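## Task

Set the seven-hole strip on top of the red cube, then insert a bolt upright through the strip's second hole so it goes into the cube's hole. The strip, the cube and the bolts must not drop from any height or be dropped repeatedly. After release the strip may tilt and the bolt may lean, but the cube has to finish resting on the table with its hole facing upward. Declare that you are finished to complete it.

## Robot and tools

ROBOT. Two arms, left_arm and right_arm, each ending in a two-finger parallel gripper. The scene frame has its origin on the table surface halfway between the nominal bases, +z up, +x pointing out over the table, and left_arm on the +y side (image left/right does not follow this). Calibrated bases: left_arm at (+0.054, +0.325, 0) m, right_arm at (-0.048, -0.345, 0) m, each yawed less than a degree. A camera stand sits behind the arms. Cameras: cam_high, cam_low, cam_left_wrist, cam_right_wrist, all 896x504 pixels.

FRAMES. Every hand position, orientation, velocity and target in results is in that arm's own base frame, not the scene frame. Offsets you send run along the arm's base axes, and rotations pivot about the Hand target position. On the gripper itself, the fingers extend along its +z and close along its x. end_effector_position is the point midway between the pads; fingertips sit 17.5 mm further out. A wrist block reaching up to 12 cm toward the gripper's -y side turns with it, so mind it near objects.

EXECUTE_ACTIONS. Argument actions: a list of actions; each action is a list of up to 15 rows, one row per 1/30 s step; fewer rows means the final row repeats until step 15. Each row is always 18 numbers in [-1, 1]: left dx, dy, dz, rx, ry, rz, gripper position, force_limit, speed, then the same nine for the right arm. The six pose numbers are an offset from the Hand target as it was when that action began; every row counts from that same start, not from the row above, but the next action starts from the new Hand target, so repeating an offset keeps moving. Scale: 1.0 equals 0.6 m or 180 degrees; rx, ry, rz form a single rotation vector. Sending six zeros requests nothing new (though it re-requests a Hand target the hand fell short of). Gripper numbers are absolute settings, not offsets, and must be resent each call: position +1 is 50 mm open, about -0.65 brings the pads together, -1 closes until blocked (use this to grip). force_limit: -1 about 20 N per pad, 0 about 102 N, +1 about 185 N. speed: -1 20 mm/s, 0 85, +1 150. Both start at +1 and only change when the position number changes by 0.01 or more. Optional cameras: list of names, ["all"], or []; an empty actions list returns all images and shows the scene number and task.

MOVE. target is one 18-number row or a list of up to 15 rows, laid out as above; every row is an offset from the Hand targets at the move's start, not from the previous row, and the arm travels in a straight line there. speed: m/s, 0.002 to 3.6 (default 0.25), one value or one per target; turning is capped at twice that in rad/s. blend: corner rounding in metres for a list (0 means stop at each). stop_force: 3 to 120 N, one for both arms; an arm whose wrist feels that much extra resistance stops and backs to just before the contact. Not reliable with a turning gripper or for light loose things; omit it when pulling away from something you press on. zero (with stop_force): true re-zeros first; false keeps the old zero. blocking=false returns after 0.5 s while the motion continues (not with stop_force). A move caps at 10 s. Its result adds a move: line stating the ending (done, off_target, moving, held, fault) and limits (paced = pose clipped, held = steps withheld). Moves do not avoid obstacles or the other arm.

OTHER TOOLS. wait(seconds 0 to 3600) lets time pass. stop brakes a running move. zoom_image(camera, region [x0, y0, x1, y1], at most 504 by 504 pixels) enlarges part of that camera's latest image. zero_wrist_force(arm: left_arm or right_arm) tares the wrist sensor. finished_scene(scene: 1 or 2) ends the current scene irreversibly; call it only once the assembly is stable.

RESULTS. Hand target is the last commanded pose after clipping; later offsets count from it. object_status: 0 moving, 1 blocked while opening, 2 blocked while closing (a real grip), 3 reached the commanded opening or pads touched (usually nothing held). Opening in mm is about (250 - position_measured) x 0.202. Wrist force and torque are given in the end effector's axes, plus a line for the peak since the last report. Joint torques are raw drive outputs with offsets. execute_actions results also list positions at some steps.

CAUTIONS. Orientation commands are clipped to 32 degrees from the current one per step. Arms are stiff: targets even slightly beyond solid contact, or outside force near 150 N, or joint torque at its limit (wrists about 25 N m) freeze that arm for 10 s. Arm-to-arm collisions can end the scene; a clearance check holds back some approaches but not finger motions. Do not sweep a gripper close to its own base. Sustained stretching or load heats motors; MOTOR HOT warns at 70 C, and 85 C locks the arm for 30 to 60 s. Lower parts gently, never release something still moving, and never leave anything off the table. Loose parts may be nudged by outside pushes, so check before finishing.

Each tool is called as name(argument=value, ...) on one line, values as JSON.

## Session

execute_actions(actions=[])

zoom_image(camera="cam_high", region=[200, 100, 650, 350])

Scene clock: 0.00 s.
left_arm: end_effector_position=(+0.6539, +0.1901, +0.3199) position_measured=2 object_status=3 end_effector_quat_wxyz=(-0.353, +0.874, -0.228, -0.243) | right_arm: end_effector_position=(+0.8048, +0.2691, +0.1322) position_measured=4 object_status=3 end_effector_quat_wxyz=(-0.005, +0.991, +0.133, -0.008)
Joint positions: left_arm=[-0.184 -0.989 0.942 -0.968 -0.84 1.68] | right_arm=[3.617 -2.538 -0.633 -1.553 1.586 1.78]
Joint velocities: within noise
Joint torques (N m): no reading
Wrist force (N): no reading
Wrist torque (N m): no reading
Wrist force, peak (N): no reading
Hand target: left_arm +0.6539, +0.1901, +0.3199; -0.353, +0.874, -0.228, -0.243 | right_arm +0.8048, +0.2691, +0.1322; -0.005, +0.991, +0.133, -0.008
Tool commands: left_gripper/position=+1.0 left_gripper/force_limit=+1.0 left_gripper/speed=+1.0 right_gripper/position=+0.992157 right_gripper/force_limit=+1.0 right_gripper/speed=+1.0

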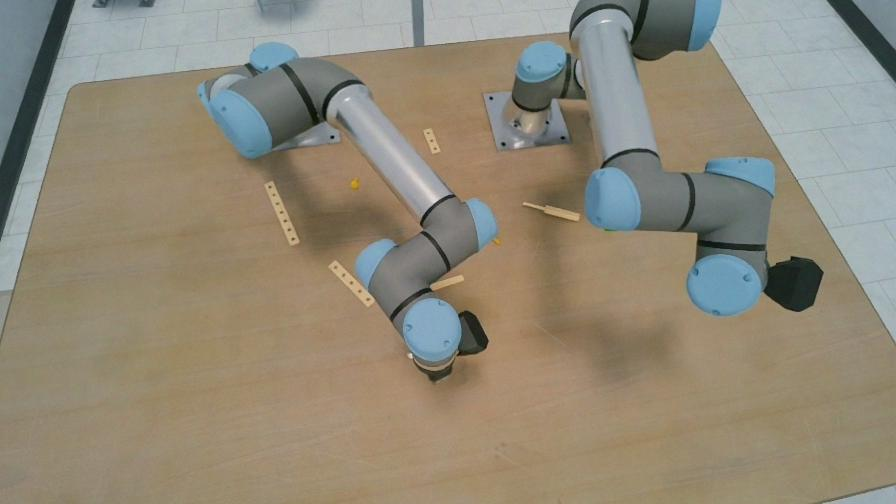

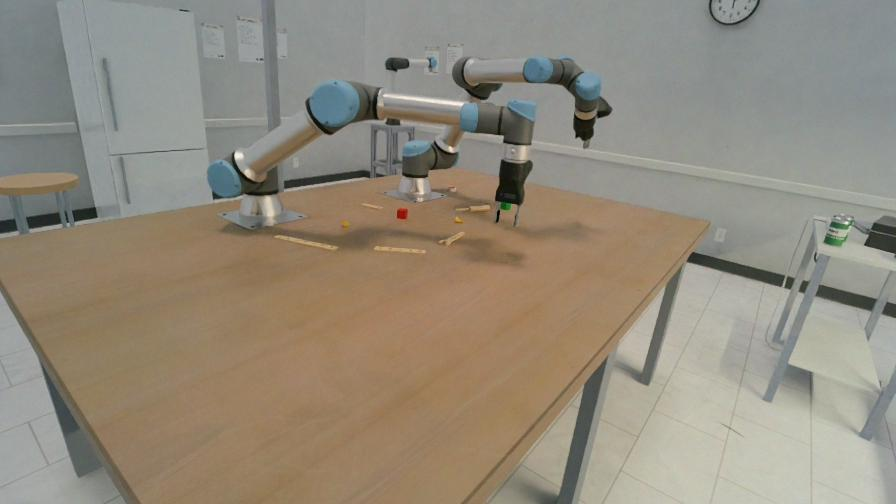

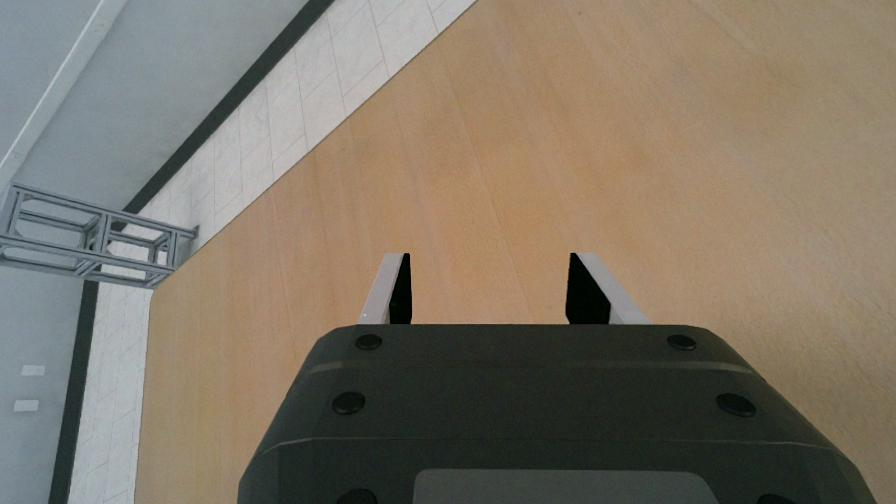

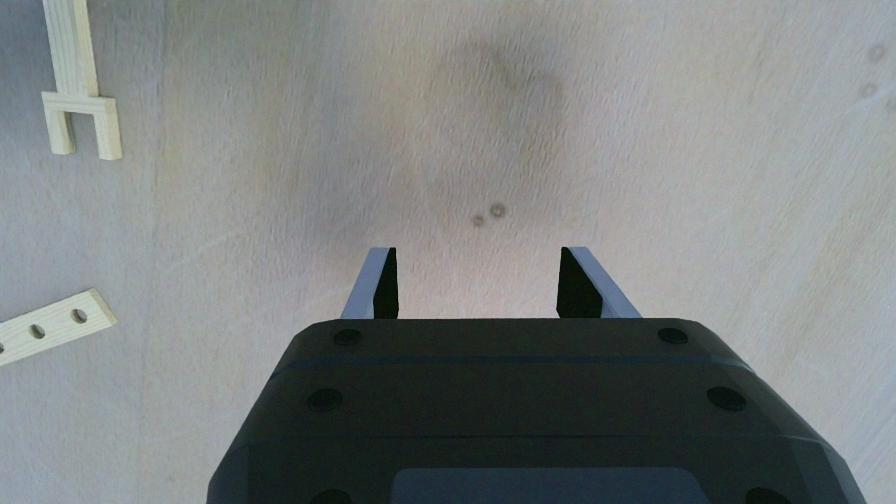

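Scaled by 1.120 from the camera's image (finer frame: 1280x720).

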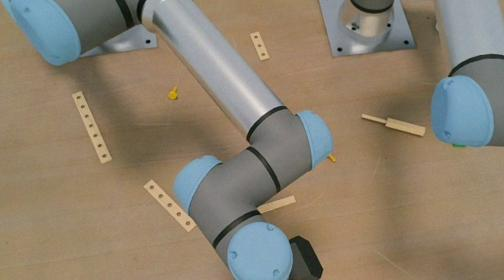

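move(target=[0,0,0,0,0,0,1,1,1,-0.59,-0.59,0.28,0,0,-0.585,1,1,1], speed=0.5)

move(target=[-0.423,-0.567,0.05,-0.061,-0.331,0.612,1,1,1,0,0,0,0,0,0,1,1,1], speed=0.5, cameras=["all"])

zoom_image(camera="cam_high", region=[240, 120, 540, 320])

Scene clock: 20.03 s.
left_arm: end_effector_position=(+0.6539, +0.1901, +0.3199) position_measured=2 object_status=3 end_effector_quat_wxyz=(-0.353, +0.874, -0.228, -0.243) | right_arm: end_effector_position=(+0.4508, -0.0849, +0.3001) position_measured=3 object_status=3 end_effector_quat_wxyz=(-0.009, +0.707, -0.707, -0.001)
Joint positions: left_arm=[-0.184 -0.989 0.942 -0.968 -0.84 1.68] | right_arm=[3.243 -1.442 -1.767 -1.49 1.583 3.244]
Joint torques (N m): left_arm=[1.77 -52.69 -23.09 -1.67 1.09 0.03] | right_arm=[5.5 23.45 39.2 4.52 -1.26 -0.13]
Wrist force (N): left_arm=[-0.1 -0.1 0.0] | right_arm=[0.1 0.1 -0.4]
Wrist torque (N m): left_arm=[0.00 0.02 0.00] | right_arm=[0.01 -0.03 0.10]
Wrist force, peak (N): left_arm=[-0.2 -0.5 0.1] | right_arm=[1.7 2.0 -0.9]
Hand target: left_arm +0.6539, +0.1901, +0.3199; -0.353, +0.874, -0.228, -0.243 | right_arm +0.4508, -0.0849, +0.3002; -0.009, +0.707, -0.707, -0.001
Off the commanded pose: left_arm 0.000 m, 0 deg | right_arm 0.000 m, 0 deg.
move: done

Scene clock: 22.83 s.
left_arm: end_effector_position=(+0.4001, -0.1501, +0.3498) position_measured=2 object_status=3 end_effector_quat_wxyz=(+0.000, +0.706, +0.708, +0.000) | right_arm: end_effector_position=(+0.4508, -0.0849, +0.3002) position_measured=3 object_status=3 end_effector_quat_wxyz=(-0.009, +0.707, -0.707, -0.001)
Joint positions: left_arm=[-0.677 -1.772 1.696 -1.495 -1.57 -0.679] | right_arm=[3.243 -1.442 -1.766 -1.49 1.583 3.244]
Joint torques (N m): left_arm=[3.54 -19.93 -34.17 -2.79 -0.76 -1.6] | right_arm=[10.45 27.63 39.05 1.41 2.43 1.93]
Wrist force (N): left_arm=[0.5 0.1 -0.5] | right_arm=[0.0 0.1 0.0]
Wrist torque (N m): left_arm=[-0.15 0.02 -0.20] | right_arm=[0.01 -0.01 0.09]
Wrist force, peak (N): left_arm=[-0.8 -2.1 -0.4] | right_arm=[0.2 0.1 -0.4]
Hand target: left_arm +0.4001, -0.1501, +0.3499; +0.000, +0.706, +0.708, +0.001 | right_arm +0.4508, -0.0849, +0.3002; -0.009, +0.707, -0.707, -0.001
Off the commanded pose: left_arm 0.000 m, 0 deg | right_arm 0.000 m, 0 deg.
move: done

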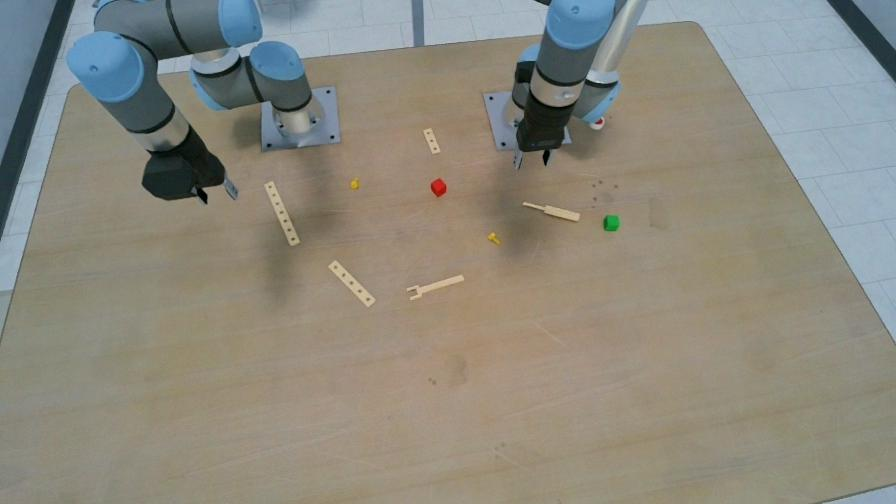

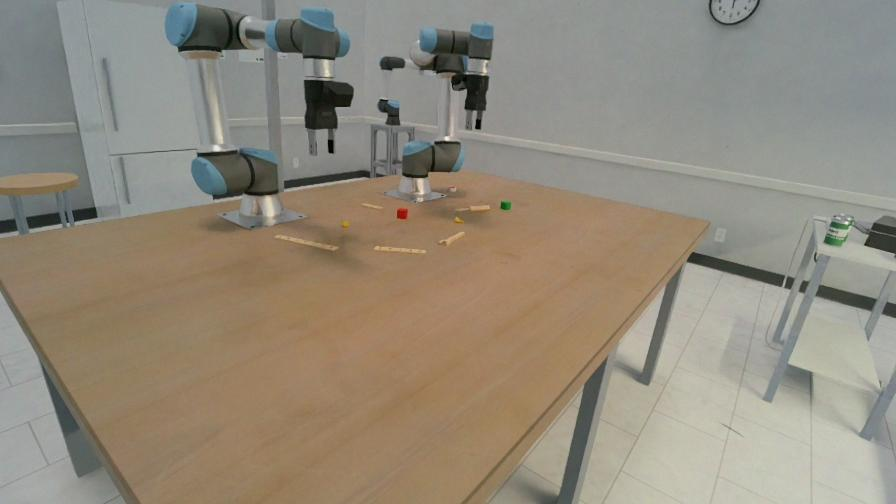

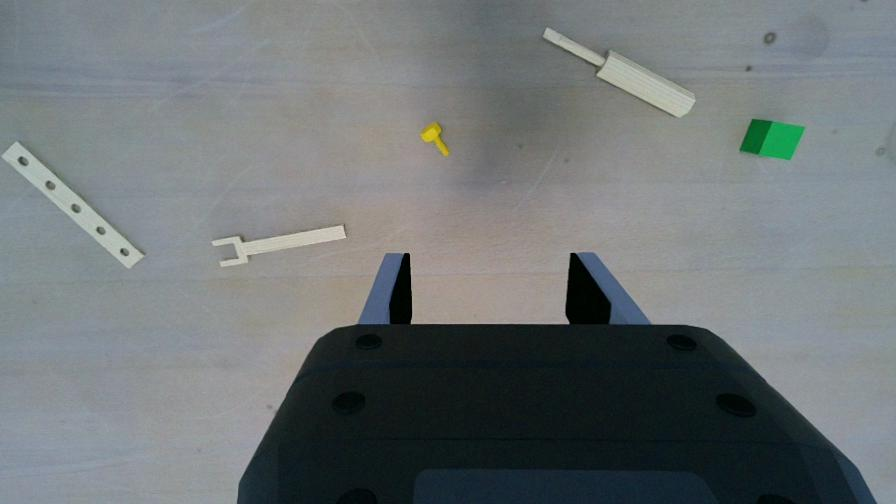

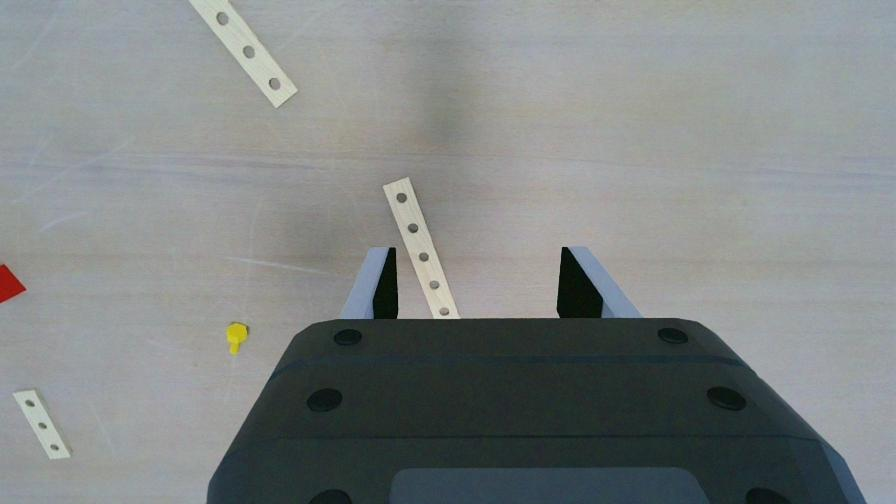

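Scaled by 1.680 from the camera's image (finer frame: 1280x720).

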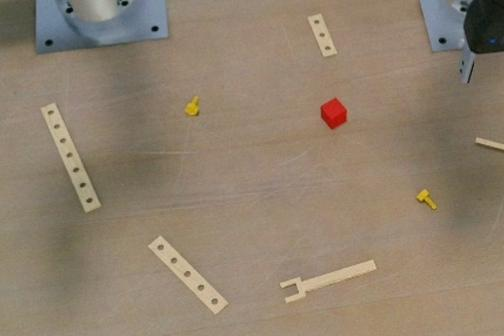

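zoom_image(camera="cam_high", region=[420, 170, 460, 205])

zoom_image(camera="cam_low", region=[385, 195, 425, 230])

move(target=[-0.433,-0.3,-0.25,0,0,0,1,1,1,0,0,0,0,0,0,1,1,1], speed=0.4, cameras=["cam_left_wrist"])

Scaled by 12.600 from the camera's image (finer frame: 1280x720).

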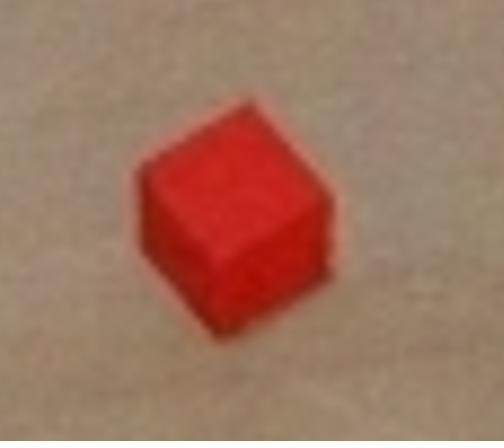

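Scaled by 12.600 from the camera's image (finer frame: 1280x720).

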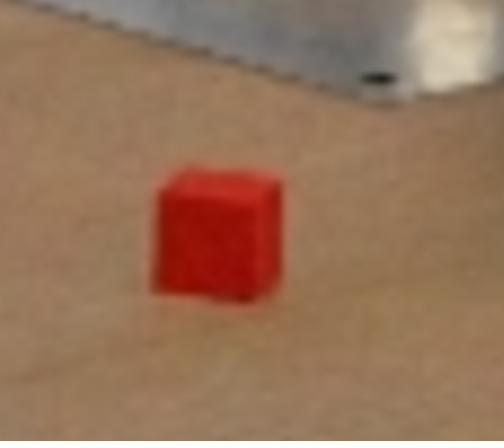

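Scene clock: 37.17 s.
left_arm: end_effector_position=(+0.1404, -0.3300, +0.1999) position_measured=2 object_status=3 end_effector_quat_wxyz=(+0.000, +0.706, +0.708, +0.001) | right_arm: end_effector_position=(+0.4508, -0.0849, +0.3002) position_measured=3 object_status=3 end_effector_quat_wxyz=(-0.009, +0.707, -0.707, -0.001)
Joint positions: left_arm=[-1.55 -1.919 2.185 -1.836 -1.57 -1.553] | right_arm=[3.243 -1.442 -1.766 -1.49 1.583 3.244]
Joint torques (N m): left_arm=[-8.8 -13.49 -34.48 -3.06 -1.58 -1.39] | right_arm=[9.6 27.47 38.13 1.59 2.22 1.82]
Wrist force (N): left_arm=[0.6 -0.1 -0.8] | right_arm=[0.1 0.0 0.0]
Wrist torque (N m): left_arm=[-0.16 0.01 -0.23] | right_arm=[-0.02 -0.04 0.09]
Wrist force, peak (N): left_arm=[2.4 3.4 -2.5] | right_arm=[0.1 0.1 -0.4]
Hand target: left_arm +0.1403, -0.3301, +0.1999; +0.000, +0.706, +0.708, +0.001 | right_arm +0.4508, -0.0849, +0.3002; -0.009, +0.707, -0.707, -0.001
Off the commanded pose: left_arm 0.000 m, 0 deg | right_arm 0.000 m, 0 deg.
move: done

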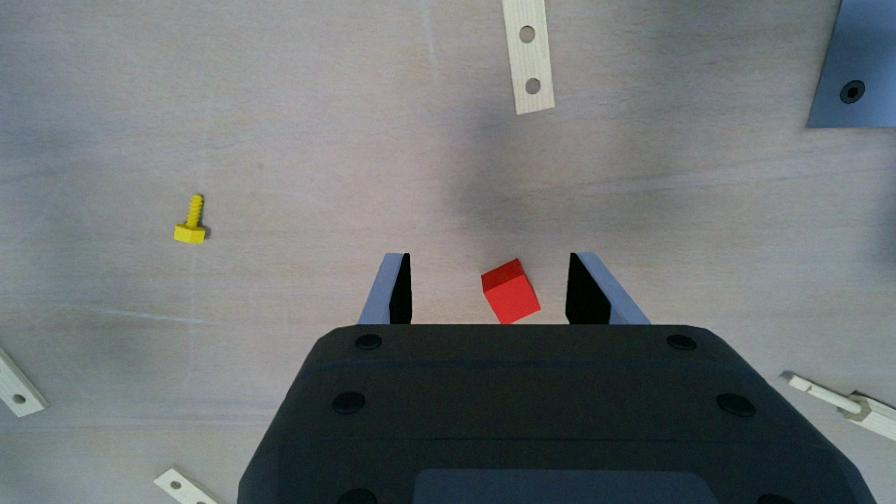

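zoom_image(camera="cam_left_wrist", region=[470, 240, 560, 330])

Scaled by 5.600 from the camera's image (finer frame: 1280x720).

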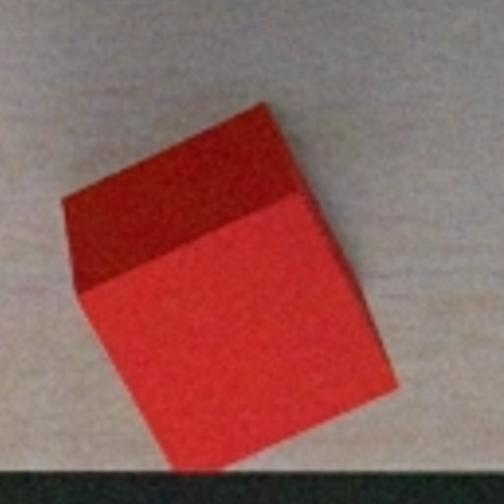

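move(target=[0.157,0.0545,-0.13,0,0,-0.861,1,1,1,0,0,0,0,0,0,1,1,1], speed=0.5, cameras=["cam_left_wrist","cam_high"])

Scene clock: 56.90 s.
left_arm: end_effector_position=(+0.2345, -0.2973, +0.1218) position_measured=2 object_status=3 end_effector_quat_wxyz=(+0.001, +0.844, -0.536, +0.000) | right_arm: end_effector_position=(+0.4508, -0.0849, +0.3002) position_measured=3 object_status=3 end_effector_quat_wxyz=(-0.009, +0.707, -0.707, -0.001)
Joint positions: left_arm=[-1.262 -1.769 2.299 -2.101 -1.572 1.44] | right_arm=[3.243 -1.442 -1.766 -1.49 1.583 3.244]
Joint torques (N m): left_arm=[-10.15 -23.89 -30.08 -1.07 0.96 1.69] | right_arm=[9.08 27.26 38.66 1.57 2.23 1.96]
Wrist force (N): left_arm=[0.1 0.2 -0.4] | right_arm=[0.2 0.2 -0.1]
Wrist torque (N m): left_arm=[-0.13 0.08 -0.12] | right_arm=[0.01 -0.04 0.10]
Wrist force, peak (N): left_arm=[0.4 -0.3 -1.0] | right_arm=[-0.1 0.1 -0.6]
Hand target: left_arm +0.2345, -0.2974, +0.1219; +0.001, +0.844, -0.536, +0.000 | right_arm +0.4508, -0.0849, +0.3002; -0.009, +0.707, -0.707, -0.001
Off the commanded pose: left_arm 0.000 m, 0 deg | right_arm 0.000 m, 0 deg.
move: done
Images, in order (width x height): cam_high 896x504, cam_left_wrist 896x504.

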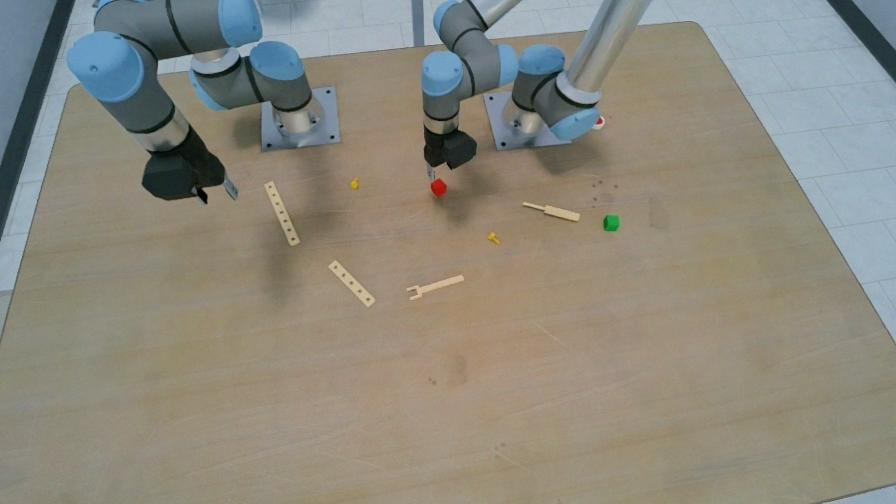

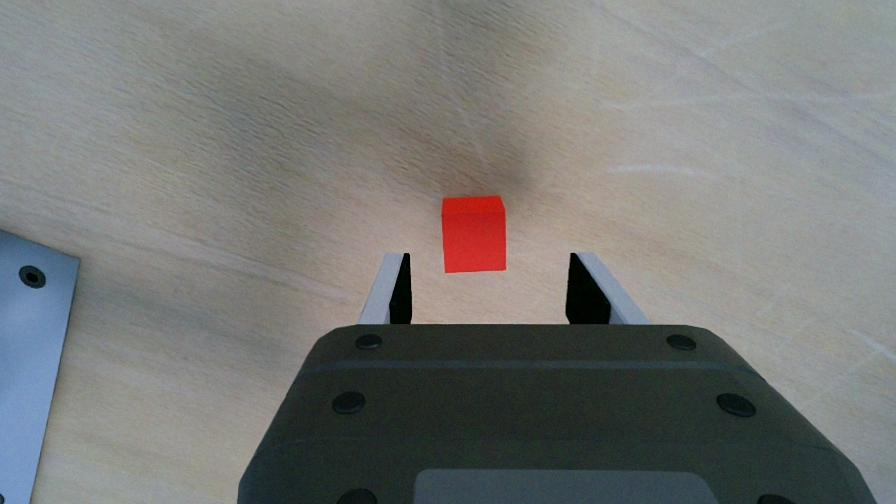

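move(target=[-0.032,-0.015,-0.11,0,0,0,1,1,1,0,0,0,0,0,0,1,1,1], speed=0.2, cameras=["cam_left_wrist"])

Scene clock: 63.20 s.
left_arm: end_effector_position=(+0.2153, -0.3064, +0.0559) position_measured=2 object_status=3 end_effector_quat_wxyz=(+0.001, +0.844, -0.536, +0.000) | right_arm: end_effector_position=(+0.4508, -0.0849, +0.3002) position_measured=3 object_status=3 end_effector_quat_wxyz=(-0.009, +0.707, -0.707, -0.001)
Joint positions: left_arm=[-1.321 -1.649 2.412 -2.335 -1.572 1.381] | right_arm=[3.243 -1.442 -1.766 -1.49 1.583 3.244]
Joint torques (N m): left_arm=[12.37 -12.75 -24.68 -4.27 1.09 1.16] | right_arm=[10.18 27.67 39.3 1.72 2.43 1.8]
Wrist force (N): left_arm=[0.5 0.0 -0.4] | right_arm=[0.0 0.2 -0.1]
Wrist torque (N m): left_arm=[-0.15 0.02 -0.24] | right_arm=[0.01 -0.02 0.10]
Wrist force, peak (N): left_arm=[0.8 -1.3 -3.4] | right_arm=[0.1 0.2 -0.5]
Hand target: left_arm +0.2153, -0.3064, +0.0559; +0.001, +0.844, -0.536, +0.000 | right_arm +0.4508, -0.0849, +0.3002; -0.009, +0.707, -0.707, -0.001
Off the commanded pose: left_arm 0.000 m, 0 deg | right_arm 0.000 m, 0 deg.
move: done

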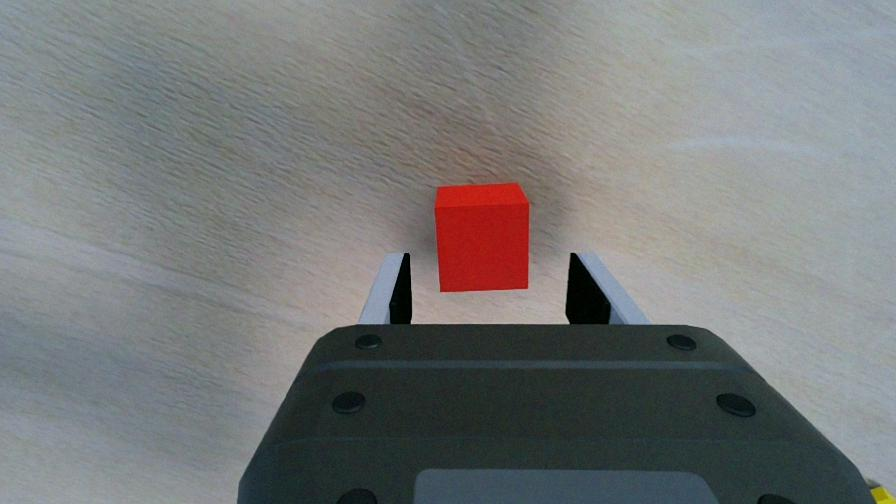

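move(target=[[0,-0.001,-0.0507,0,0,0,1,1,1,0,0,0,0,0,0,1,1,1],[0,-0.001,-0.0507,0,0,0,-1,-0.8,-0.8,0,0,0,0,0,0,1,1,1],[0.02,-0.001,0.07,0,0,0,-1,-0.8,-0.8,0,0,0,0,0,0,1,1,1],[0.14,0.044,0.07,0.141,-0.302,0,-1,-0.8,-0.8,0,0,0,0,0,0,1,1,1]], speed=[0.08,0.1,0.2,0.4], cameras=["cam_high","cam_low"])

move(target=[0,0,-0.127,0,0,0,-1,-0.8,-0.8,0,0,0,0,0,0,1,1,1], speed=0.06, stop_force=5)

move(target=[[0,0,0,0,0,0,0.6,0,-1,0,0,0,0,0,0,1,1,1],[-0.109,-0.051,0.07,0,0,0,0.6,0,-1,0,0,0,0,0,0,1,1,1],[0.06,0.028,0.2,-0.141,0.302,0,0.6,0,-1,0,0,0,0,0,0,1,1,1]], speed=[0.05,0.1,0.4], cameras=["cam_left_wrist"])

Scene clock: 77.47 s.
left_arm: end_effector_position=(+0.2993, -0.2801, +0.0979) position_measured=102 object_status=2 end_effector_quat_wxyz=(-0.421, +0.731, -0.465, +0.269) | right_arm: end_effector_position=(+0.4508, -0.0849, +0.3002) position_measured=3 object_status=3 end_effector_quat_wxyz=(-0.009, +0.707, -0.707, -0.001)
Joint positions: left_arm=[-1.672 -1.506 2.349 -1.69 -0.733 0.697] | right_arm=[3.243 -1.442 -1.766 -1.49 1.583 3.244]
Joint torques (N m): left_arm=[11.46 -19.97 -3.61 -0.43 2.22 -1.49] | right_arm=[9.4 28.05 37.66 1.47 2.31 1.82]
Wrist force (N): left_arm=[0.2 1.8 0.7] | right_arm=[0.2 0.0 -0.1]
Wrist torque (N m): left_arm=[0.34 0.10 0.10] | right_arm=[-0.01 -0.05 0.09]
Wrist force, peak (N): left_arm=[0.5 -0.7 -3.2] | right_arm=[0.3 -0.1 -0.3]
Hand target: left_arm +0.2993, -0.2800, +0.0979; -0.421, +0.731, -0.465, +0.269 | right_arm +0.4508, -0.0849, +0.3002; -0.009, +0.707, -0.707, -0.001
Off the commanded pose: left_arm 0.000 m, 0 deg | right_arm 0.000 m, 0 deg.
move: done

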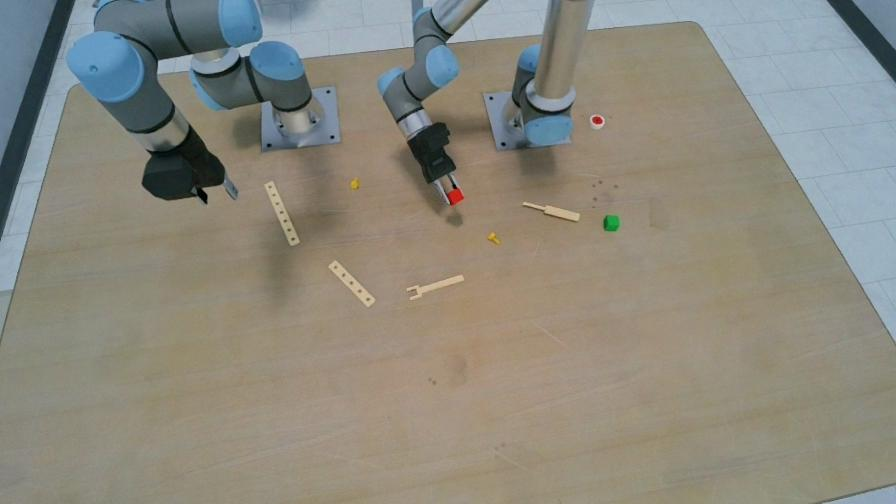

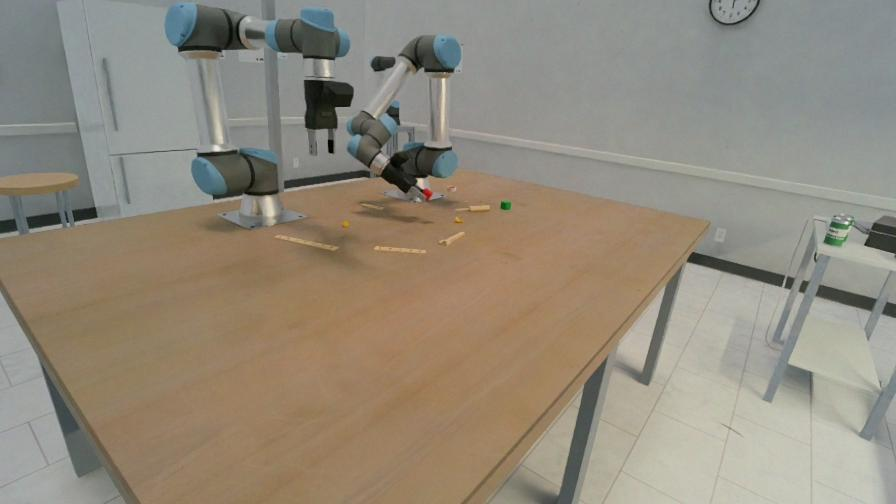

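Scene clock: 79.77 s.
left_arm: end_effector_position=(+0.2993, -0.2800, +0.0217) position_measured=102 object_status=2 end_effector_quat_wxyz=(-0.421, +0.731, -0.465, +0.269) | right_arm: end_effector_position=(+0.4508, -0.0849, +0.3002) position_measured=3 object_status=3 end_effector_quat_wxyz=(-0.009, +0.707, -0.707, -0.001)
Joint positions: left_arm=[-1.671 -1.289 2.411 -1.968 -0.732 0.697] | right_arm=[3.243 -1.442 -1.766 -1.49 1.583 3.244]
Joint torques (N m): left_arm=[13.49 -29.66 -22.04 -2.48 2.43 -0.17] | right_arm=[9.12 27.32 39.28 1.63 2.47 1.91]
Wrist force (N): left_arm=[0.2 1.6 0.6] | right_arm=[0.0 -0.1 -0.3]
Wrist torque (N m): left_arm=[0.33 0.11 0.15] | right_arm=[-0.04 -0.01 0.09]
Wrist force, peak (N): left_arm=[0.3 2.3 1.4] | right_arm=[-0.3 0.3 -0.3]
Hand target: left_arm +0.2993, -0.2800, +0.0217; -0.421, +0.731, -0.465, +0.269 | right_arm +0.4508, -0.0849, +0.3002; -0.009, +0.707, -0.707, -0.001
Off the commanded pose: left_arm 0.000 m, 0 deg | right_arm 0.000 m, 0 deg.
move: done

Scene clock: 83.27 s.
left_arm: end_effector_position=(+0.3353, -0.2632, +0.1417) position_measured=63 object_status=3 end_effector_quat_wxyz=(+0.000, +0.844, -0.536, +0.000) | right_arm: end_effector_position=(+0.4508, -0.0849, +0.3002) position_measured=3 object_status=3 end_effector_quat_wxyz=(-0.009, +0.707, -0.707, -0.001)
Joint positions: left_arm=[-0.983 -1.667 2.157 -2.062 -1.572 1.719] | right_arm=[3.243 -1.442 -1.766 -1.49 1.583 3.244]
Joint torques (N m): left_arm=[8.68 -26.24 -13.9 -4.39 -1.3 1.42] | right_arm=[9.32 28.13 38.82 1.58 2.24 1.77]
Wrist force (N): left_arm=[0.5 -0.2 -0.8] | right_arm=[0.0 0.1 0.0]
Wrist torque (N m): left_arm=[-0.19 0.03 -0.12] | right_arm=[0.01 -0.02 0.09]
Wrist force, peak (N): left_arm=[0.3 3.7 0.5] | right_arm=[0.0 0.1 -0.5]
Hand target: left_arm +0.3353, -0.2632, +0.1417; +0.001, +0.844, -0.536, +0.000 | right_arm +0.4508, -0.0849, +0.3002; -0.009, +0.707, -0.707, -0.001
Off the commanded pose: left_arm 0.000 m, 0 deg | right_arm 0.000 m, 0 deg.
move: done

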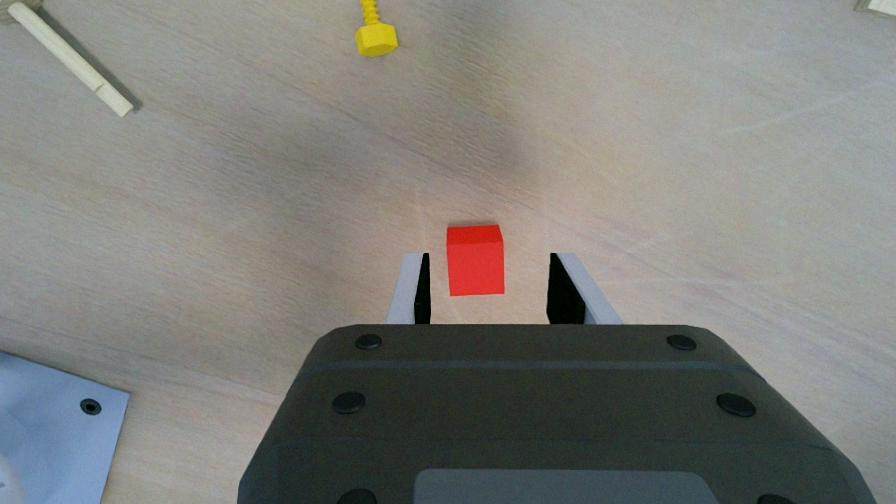

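zoom_image(camera="cam_left_wrist", region=[430, 210, 520, 300])

move(target=[-0.136,-0.0635,0,0,0,0,0.6,0,-1,0,0,0,0,0,0,1,1,1], cameras=["cam_high","cam_left_wrist"])

zoom_image(camera="cam_high", region=[435, 185, 475, 225])

Scaled by 5.600 from the camera's image (finer frame: 1280x720).

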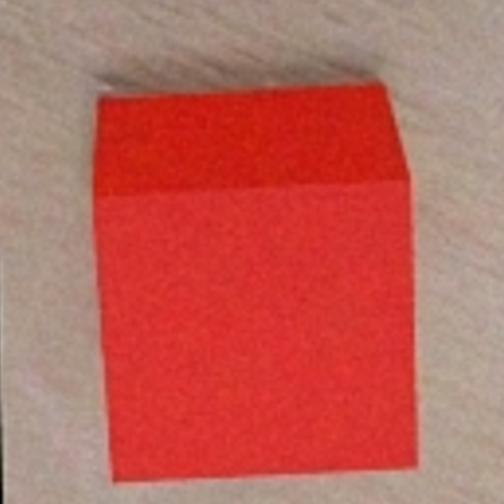

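Scene clock: 88.87 s.
left_arm: end_effector_position=(+0.2538, -0.3012, +0.1417) position_measured=63 object_status=3 end_effector_quat_wxyz=(+0.000, +0.844, -0.536, +0.000) | right_arm: end_effector_position=(+0.4508, -0.0849, +0.3002) position_measured=3 object_status=3 end_effector_quat_wxyz=(-0.009, +0.707, -0.707, -0.001)
Joint positions: left_arm=[-1.215 -1.755 2.23 -2.047 -1.572 1.487] | right_arm=[3.243 -1.442 -1.766 -1.49 1.583 3.244]
Joint torques (N m): left_arm=[-9.41 -11.75 -34.04 -4.96 -1.28 -1.32] | right_arm=[9.89 27.06 38.57 1.58 2.25 2.13]
Wrist force (N): left_arm=[0.6 0.2 -0.6] | right_arm=[0.0 0.0 -0.2]
Wrist torque (N m): left_arm=[-0.12 0.00 -0.25] | right_arm=[-0.02 -0.01 0.09]
Wrist force, peak (N): left_arm=[0.5 -4.2 -0.7] | right_arm=[0.3 0.1 -0.4]
Hand target: left_arm +0.2537, -0.3013, +0.1417; +0.001, +0.844, -0.536, +0.000 | right_arm +0.4508, -0.0849, +0.3002; -0.009, +0.707, -0.707, -0.001
Off the commanded pose: left_arm 0.000 m, 0 deg | right_arm 0.000 m, 0 deg.
move: done

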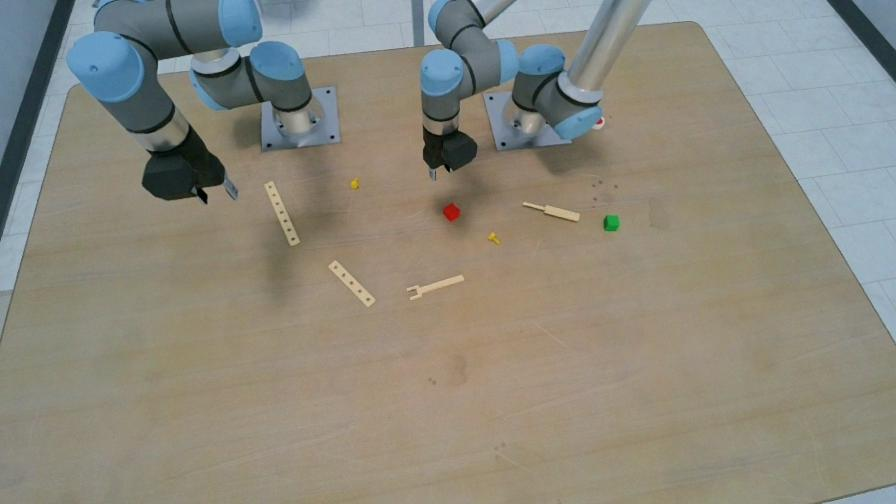

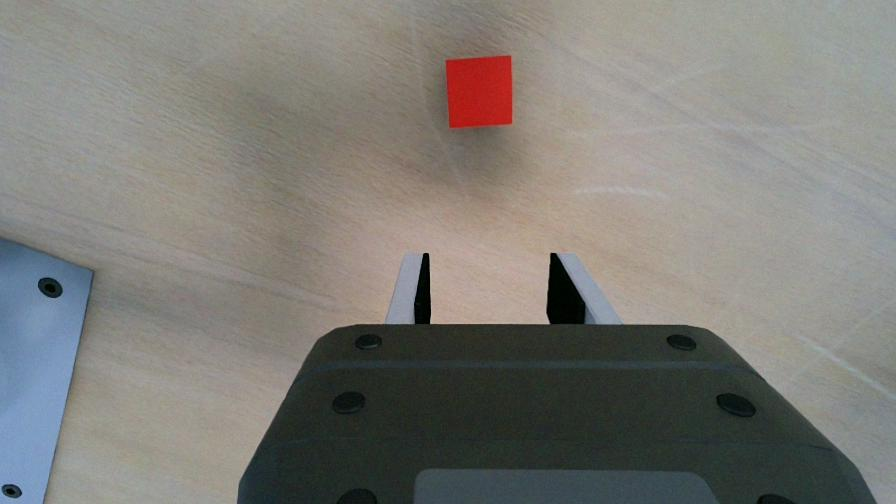

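Scaled by 12.600 from the camera's image (finer frame: 1280x720).

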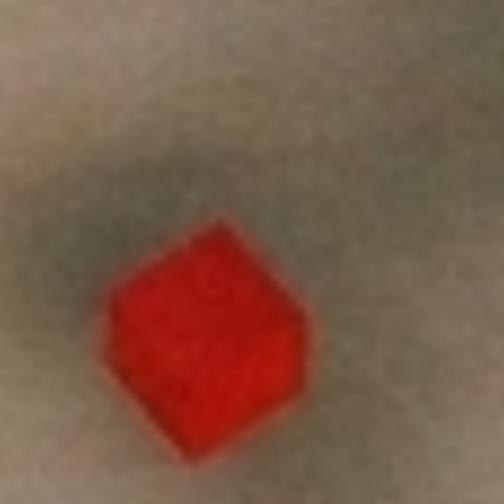

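move(target=[[0.0713,0.0305,0,0,0,0.514,1,0,0,0,0,0,0,0,0,1,1,1],[0.0713,0.0305,-0.14,0,0,0.514,1,0,0,0,0,0,0,0,0,1,1,1]], speed=[0.4,0.2], cameras=["cam_left_wrist"])

Scene clock: 108.40 s.
left_arm: end_effector_position=(+0.2965, -0.2830, +0.0577) position_measured=3 object_status=3 end_effector_quat_wxyz=(+0.000, +0.971, +0.239, +0.000) | right_arm: end_effector_position=(+0.4508, -0.0849, +0.3002) position_measured=3 object_status=3 end_effector_quat_wxyz=(-0.009, +0.707, -0.707, -0.001)
Joint positions: left_arm=[-1.094 -1.562 2.324 -2.334 -1.57 -0.006] | right_arm=[3.243 -1.442 -1.766 -1.49 1.583 3.244]
Joint torques (N m): left_arm=[13.07 -15.74 -24.86 -4.31 -1.26 1.76] | right_arm=[9.86 27.4 38.48 1.51 2.38 2.03]
Wrist force (N): left_arm=[0.3 0.2 -0.6] | right_arm=[-0.1 0.1 -0.2]
Wrist torque (N m): left_arm=[-0.11 0.05 -0.19] | right_arm=[0.00 -0.01 0.10]
Wrist force, peak (N): left_arm=[0.7 0.4 -3.5] | right_arm=[0.2 0.0 -0.5]
Hand target: left_arm +0.2965, -0.2830, +0.0577; +0.001, +0.971, +0.239, +0.000 | right_arm +0.4508, -0.0849, +0.3002; -0.009, +0.707, -0.707, -0.001
Off the commanded pose: left_arm 0.000 m, 0 deg | right_arm 0.000 m, 0 deg.
move: done

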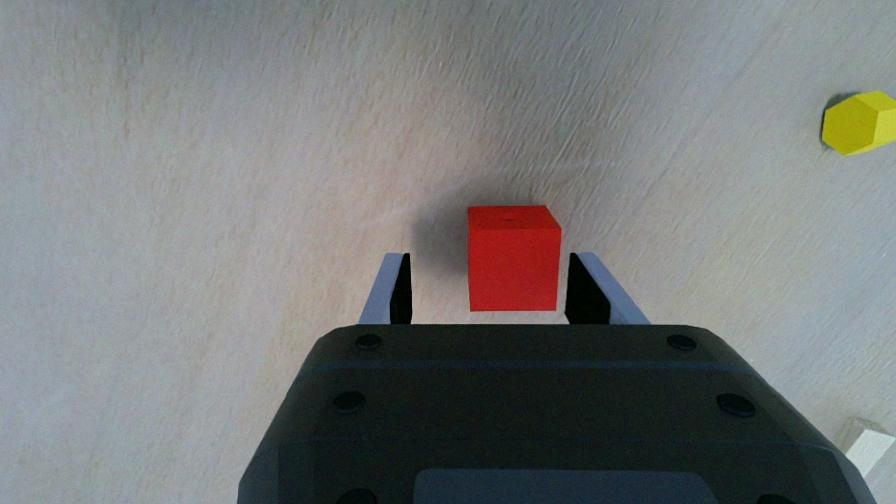

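move(target=[[0.0213,-0.0067,0,0,0,0,1,0,0,0,0,0,0,0,0,1,1,1],[0.0213,-0.0067,-0.0537,0,0,0,1,0,0,0,0,0,0,0,0,1,1,1],[0.0213,-0.0067,-0.0537,0,0,0,-1,-0.8,-0.8,0,0,0,0,0,0,1,1,1],[0.0213,-0.0067,0.08,0,0,0,-1,-0.8,-0.8,0,0,0,0,0,0,1,1,1],[0,0,0.08,0,0,-0.514,-1,-0.8,-0.8,0,0,0,0,0,0,1,1,1]], speed=[0.08,0.08,0.1,0.2,0.5])

move(target=[0,0,0,0.141,-0.302,0,-1,-0.8,-0.8,0,0,0,0,0,0,1,1,1], speed=0.5)

move(target=[0,0,-0.139,0,0,0,-1,-0.8,-0.8,0,0,0,0,0,0,1,1,1], speed=0.06, stop_force=5)

move(target=[[0,0,0,0,0,0,0.6,0,-1,0,0,0,0,0,0,1,1,1],[-0.109,-0.051,0.07,0,0,0,0.6,0,-1,0,0,0,0,0,0,1,1,1],[0.06,0.028,0.2,-0.141,0.302,0,0.6,0,-1,0,0,0,0,0,0,1,1,1]], speed=[0.05,0.1,0.4], cameras=["cam_left_wrist","cam_right_wrist"])

Scene clock: 127.93 s.
left_arm: end_effector_position=(+0.2964, -0.2830, +0.1057) position_measured=103 object_status=2 end_effector_quat_wxyz=(+0.001, +0.844, -0.536, +0.000) | right_arm: end_effector_position=(+0.4508, -0.0849, +0.3002) position_measured=3 object_status=3 end_effector_quat_wxyz=(-0.009, +0.707, -0.707, -0.001)
Joint positions: left_arm=[-1.093 -1.656 2.255 -2.17 -1.572 1.61] | right_arm=[3.243 -1.442 -1.766 -1.49 1.583 3.244]
Joint torques (N m): left_arm=[12.79 -12.75 -23.58 -1.36 0.59 1.69] | right_arm=[9.86 26.94 38.45 1.71 2.25 1.91]
Wrist force (N): left_arm=[0.4 0.1 -0.5] | right_arm=[-0.1 -0.1 -0.4]
Wrist torque (N m): left_arm=[-0.15 0.04 -0.13] | right_arm=[-0.03 0.00 0.10]
Wrist force, peak (N): left_arm=[0.5 0.0 -3.1] | right_arm=[0.1 0.1 -0.5]
Hand target: left_arm +0.2965, -0.2830, +0.1057; +0.001, +0.844, -0.536, +0.000 | right_arm +0.4508, -0.0849, +0.3002; -0.009, +0.707, -0.707, -0.001
Off the commanded pose: left_arm 0.000 m, 0 deg | right_arm 0.000 m, 0 deg.
move: done

Scene clock: 129.60 s.
left_arm: end_effector_position=(+0.2964, -0.2831, +0.1057) position_measured=103 object_status=2 end_effector_quat_wxyz=(-0.421, +0.731, -0.465, +0.269) | right_arm: end_effector_position=(+0.4508, -0.0849, +0.3002) position_measured=3 object_status=3 end_effector_quat_wxyz=(-0.009, +0.707, -0.707, -0.001)
Joint positions: left_arm=[-1.678 -1.52 2.333 -1.655 -0.737 0.69] | right_arm=[3.243 -1.442 -1.766 -1.49 1.583 3.244]
Joint torques (N m): left_arm=[12.34 -18.26 -5.19 0.02 2.18 -1.39] | right_arm=[9.38 27.36 39.15 1.5 2.22 1.98]
Wrist force (N): left_arm=[0.0 1.6 1.1] | right_arm=[0.0 -0.1 -0.4]
Wrist torque (N m): left_arm=[0.30 0.14 0.09] | right_arm=[-0.02 -0.01 0.09]
Wrist force, peak (N): left_arm=[0.1 2.9 0.8] | right_arm=[0.1 0.0 -0.6]
Hand target: left_arm +0.2965, -0.2830, +0.1057; -0.421, +0.731, -0.465, +0.269 | right_arm +0.4508, -0.0849, +0.3002; -0.009, +0.707, -0.707, -0.001
Off the commanded pose: left_arm 0.000 m, 0 deg | right_arm 0.000 m, 0 deg.
move: done

Scene clock: 132.03 s.
left_arm: end_effector_position=(+0.2965, -0.2830, +0.0223) position_measured=103 object_status=2 end_effector_quat_wxyz=(-0.421, +0.731, -0.465, +0.269) | right_arm: end_effector_position=(+0.4508, -0.0849, +0.3002) position_measured=3 object_status=3 end_effector_quat_wxyz=(-0.009, +0.707, -0.707, -0.001)
Joint positions: left_arm=[-1.678 -1.288 2.403 -1.956 -0.737 0.689] | right_arm=[3.243 -1.442 -1.766 -1.49 1.583 3.244]
Joint torques (N m): left_arm=[12.9 -30.97 -22.71 -2.26 2.54 -0.02] | right_arm=[9.6 27 39.46 1.47 2.2 1.99]
Wrist force (N): left_arm=[0.4 1.6 0.9] | right_arm=[0.1 -0.1 -0.3]
Wrist torque (N m): left_arm=[0.33 0.09 0.17] | right_arm=[-0.04 -0.04 0.09]
Wrist force, peak (N): left_arm=[0.1 2.6 1.4] | right_arm=[-0.1 0.1 -0.5]
Hand target: left_arm +0.2965, -0.2830, +0.0223; -0.421, +0.731, -0.465, +0.269 | right_arm +0.4508, -0.0849, +0.3002; -0.009, +0.707, -0.707, -0.001
Off the commanded pose: left_arm 0.000 m, 0 deg | right_arm 0.000 m, 0 deg.
move: done

Scene clock: 135.57 s.
left_arm: end_effector_position=(+0.3325, -0.2662, +0.1423) position_measured=63 object_status=3 end_effector_quat_wxyz=(+0.000, +0.844, -0.536, +0.000) | right_arm: end_effector_position=(+0.4508, -0.0849, +0.3002) position_measured=3 object_status=3 end_effector_quat_wxyz=(-0.009, +0.707, -0.707, -0.001)
Joint positions: left_arm=[-0.993 -1.668 2.157 -2.06 -1.572 1.71] | right_arm=[3.243 -1.442 -1.766 -1.49 1.583 3.244]
Joint torques (N m): left_arm=[8.72 -26.69 -13.78 -4.5 -1.27 1.47] | right_arm=[10 27.67 39.07 1.56 2.19 1.77]
Wrist force (N): left_arm=[0.4 0.0 -0.8] | right_arm=[-0.1 0.0 -0.2]
Wrist torque (N m): left_arm=[-0.16 0.04 -0.12] | right_arm=[-0.01 -0.01 0.09]
Wrist force, peak (N): left_arm=[0.0 3.5 0.5] | right_arm=[0.1 0.0 -0.6]
Hand target: left_arm +0.3325, -0.2662, +0.1423; +0.001, +0.844, -0.536, +0.000 | right_arm +0.4508, -0.0849, +0.3002; -0.009, +0.707, -0.707, -0.001
Off the commanded pose: left_arm 0.000 m, 0 deg | right_arm 0.000 m, 0 deg.
move: done

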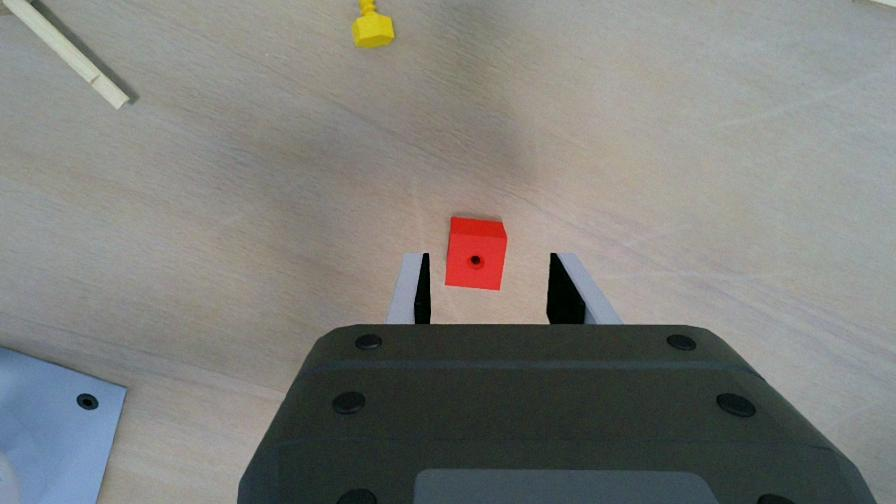

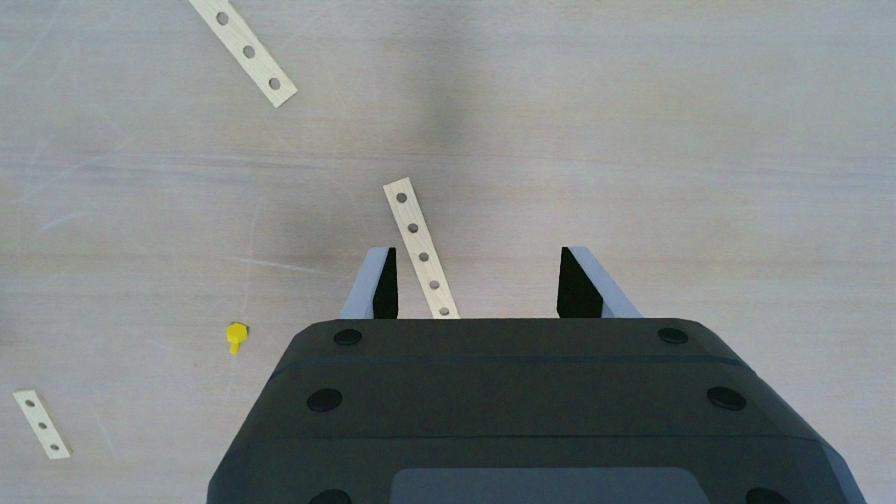

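move(target=[[0.1,0.1,0.03,0,0,0,1,0,0,-0.1,0.007,-0.15,0,0,0.55,1,0,0],[0.1625,0.167,0.046,0,0,0,1,0,0,-0.2,0.014,-0.25,0,0,0.9,1,0,0]], speed=0.7, blend=0.03)

move(target=[0,0,0,0,0,0,1,0,0,-0.0753,0,-0.083,0,0,0.203,1,0,0], speed=0.3, cameras=["cam_left_wrist","cam_right_wrist"])

zoom_image(camera="cam_left_wrist", region=[380, 170, 560, 320])

Scene clock: 165.30 s.
left_arm: end_effector_position=(+0.4300, -0.1660, +0.1699) position_measured=3 object_status=3 end_effector_quat_wxyz=(+0.001, +0.844, -0.536, +0.000) | right_arm: end_effector_position=(+0.3308, -0.0765, +0.1502) position_measured=3 object_status=3 end_effector_quat_wxyz=(-0.001, +0.809, +0.587, -0.009)
Joint positions: left_arm=[-0.661 -1.611 2.026 -1.986 -1.572 2.041] | right_arm=[3.323 -1.221 -2.315 -1.194 1.564 0.497]
Joint torques (N m): left_arm=[-10.31 -32.1 -11.33 -4.34 -1.32 -1.61] | right_arm=[-11.1 2.37 37.13 0.68 0.42 -2.13]
Wrist force (N): left_arm=[0.3 0.0 -0.5] | right_arm=[0.2 0.3 0.0]
Wrist torque (N m): left_arm=[-0.15 0.05 -0.14] | right_arm=[0.04 -0.06 -0.13]
Wrist force, peak (N): left_arm=[0.5 0.0 -1.1] | right_arm=[0.0 -0.3 -1.2]
Hand target: left_arm +0.4300, -0.1660, +0.1699; +0.001, +0.844, -0.536, +0.000 | right_arm +0.3308, -0.0765, +0.1502; -0.001, +0.809, +0.587, -0.009
Off the commanded pose: left_arm 0.000 m, 0 deg | right_arm 0.000 m, 0 deg.
move: done

Scene clock: 166.87 s.
left_arm: end_effector_position=(+0.4300, -0.1660, +0.1699) position_measured=3 object_status=3 end_effector_quat_wxyz=(+0.001, +0.844, -0.536, +0.000) | right_arm: end_effector_position=(+0.2856, -0.0765, +0.1004) position_measured=3 object_status=3 end_effector_quat_wxyz=(+0.002, +0.584, +0.811, -0.009)
Joint positions: left_arm=[-0.661 -1.611 2.026 -1.986 -1.572 2.041] | right_arm=[3.363 -1.135 -2.505 -1.084 1.556 -0.101]
Joint torques (N m): left_arm=[-10.07 -32.84 -10.44 -4.75 -1.4 -1.42] | right_arm=[-11.33 -1.51 35.65 0.8 2.23 -0.77]
Wrist force (N): left_arm=[0.2 0.2 -0.7] | right_arm=[0.3 0.0 -0.5]
Wrist torque (N m): left_arm=[-0.12 0.07 -0.13] | right_arm=[0.02 -0.08 -0.12]
Wrist force, peak (N): left_arm=[0.6 -0.3 -0.8] | right_arm=[0.2 0.8 -1.1]
Hand target: left_arm +0.4300, -0.1660, +0.1699; +0.001, +0.844, -0.536, +0.000 | right_arm +0.2857, -0.0765, +0.1004; +0.002, +0.584, +0.811, -0.009
Off the commanded pose: left_arm 0.000 m, 0 deg | right_arm 0.000 m, 0 deg.
move: done

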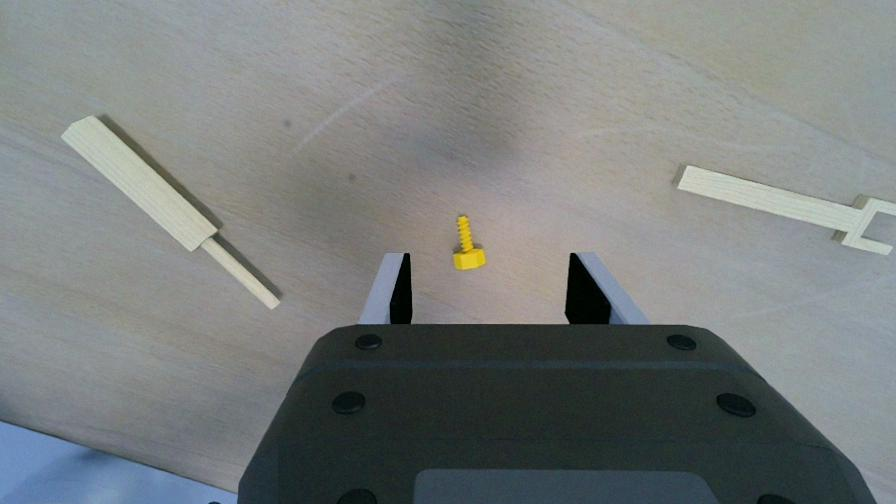

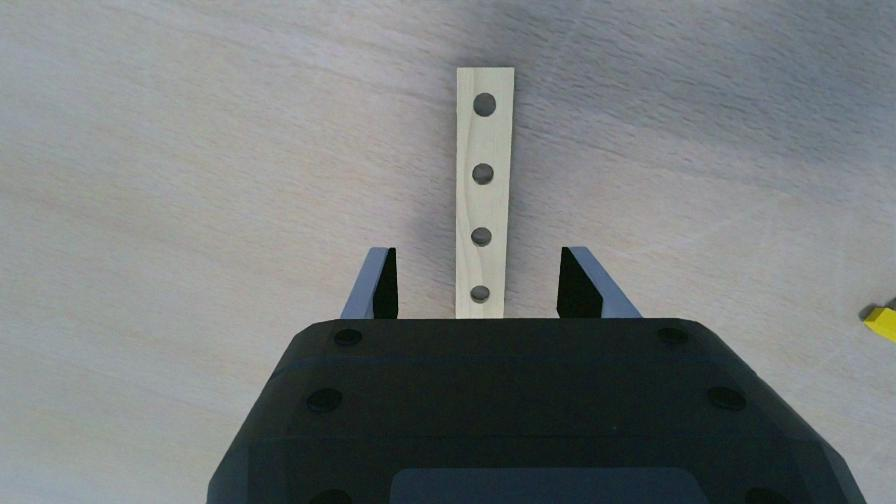

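Scaled by 2.800 from the camera's image (finer frame: 1280x720).

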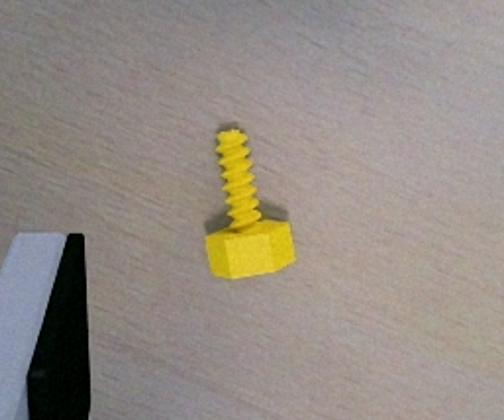

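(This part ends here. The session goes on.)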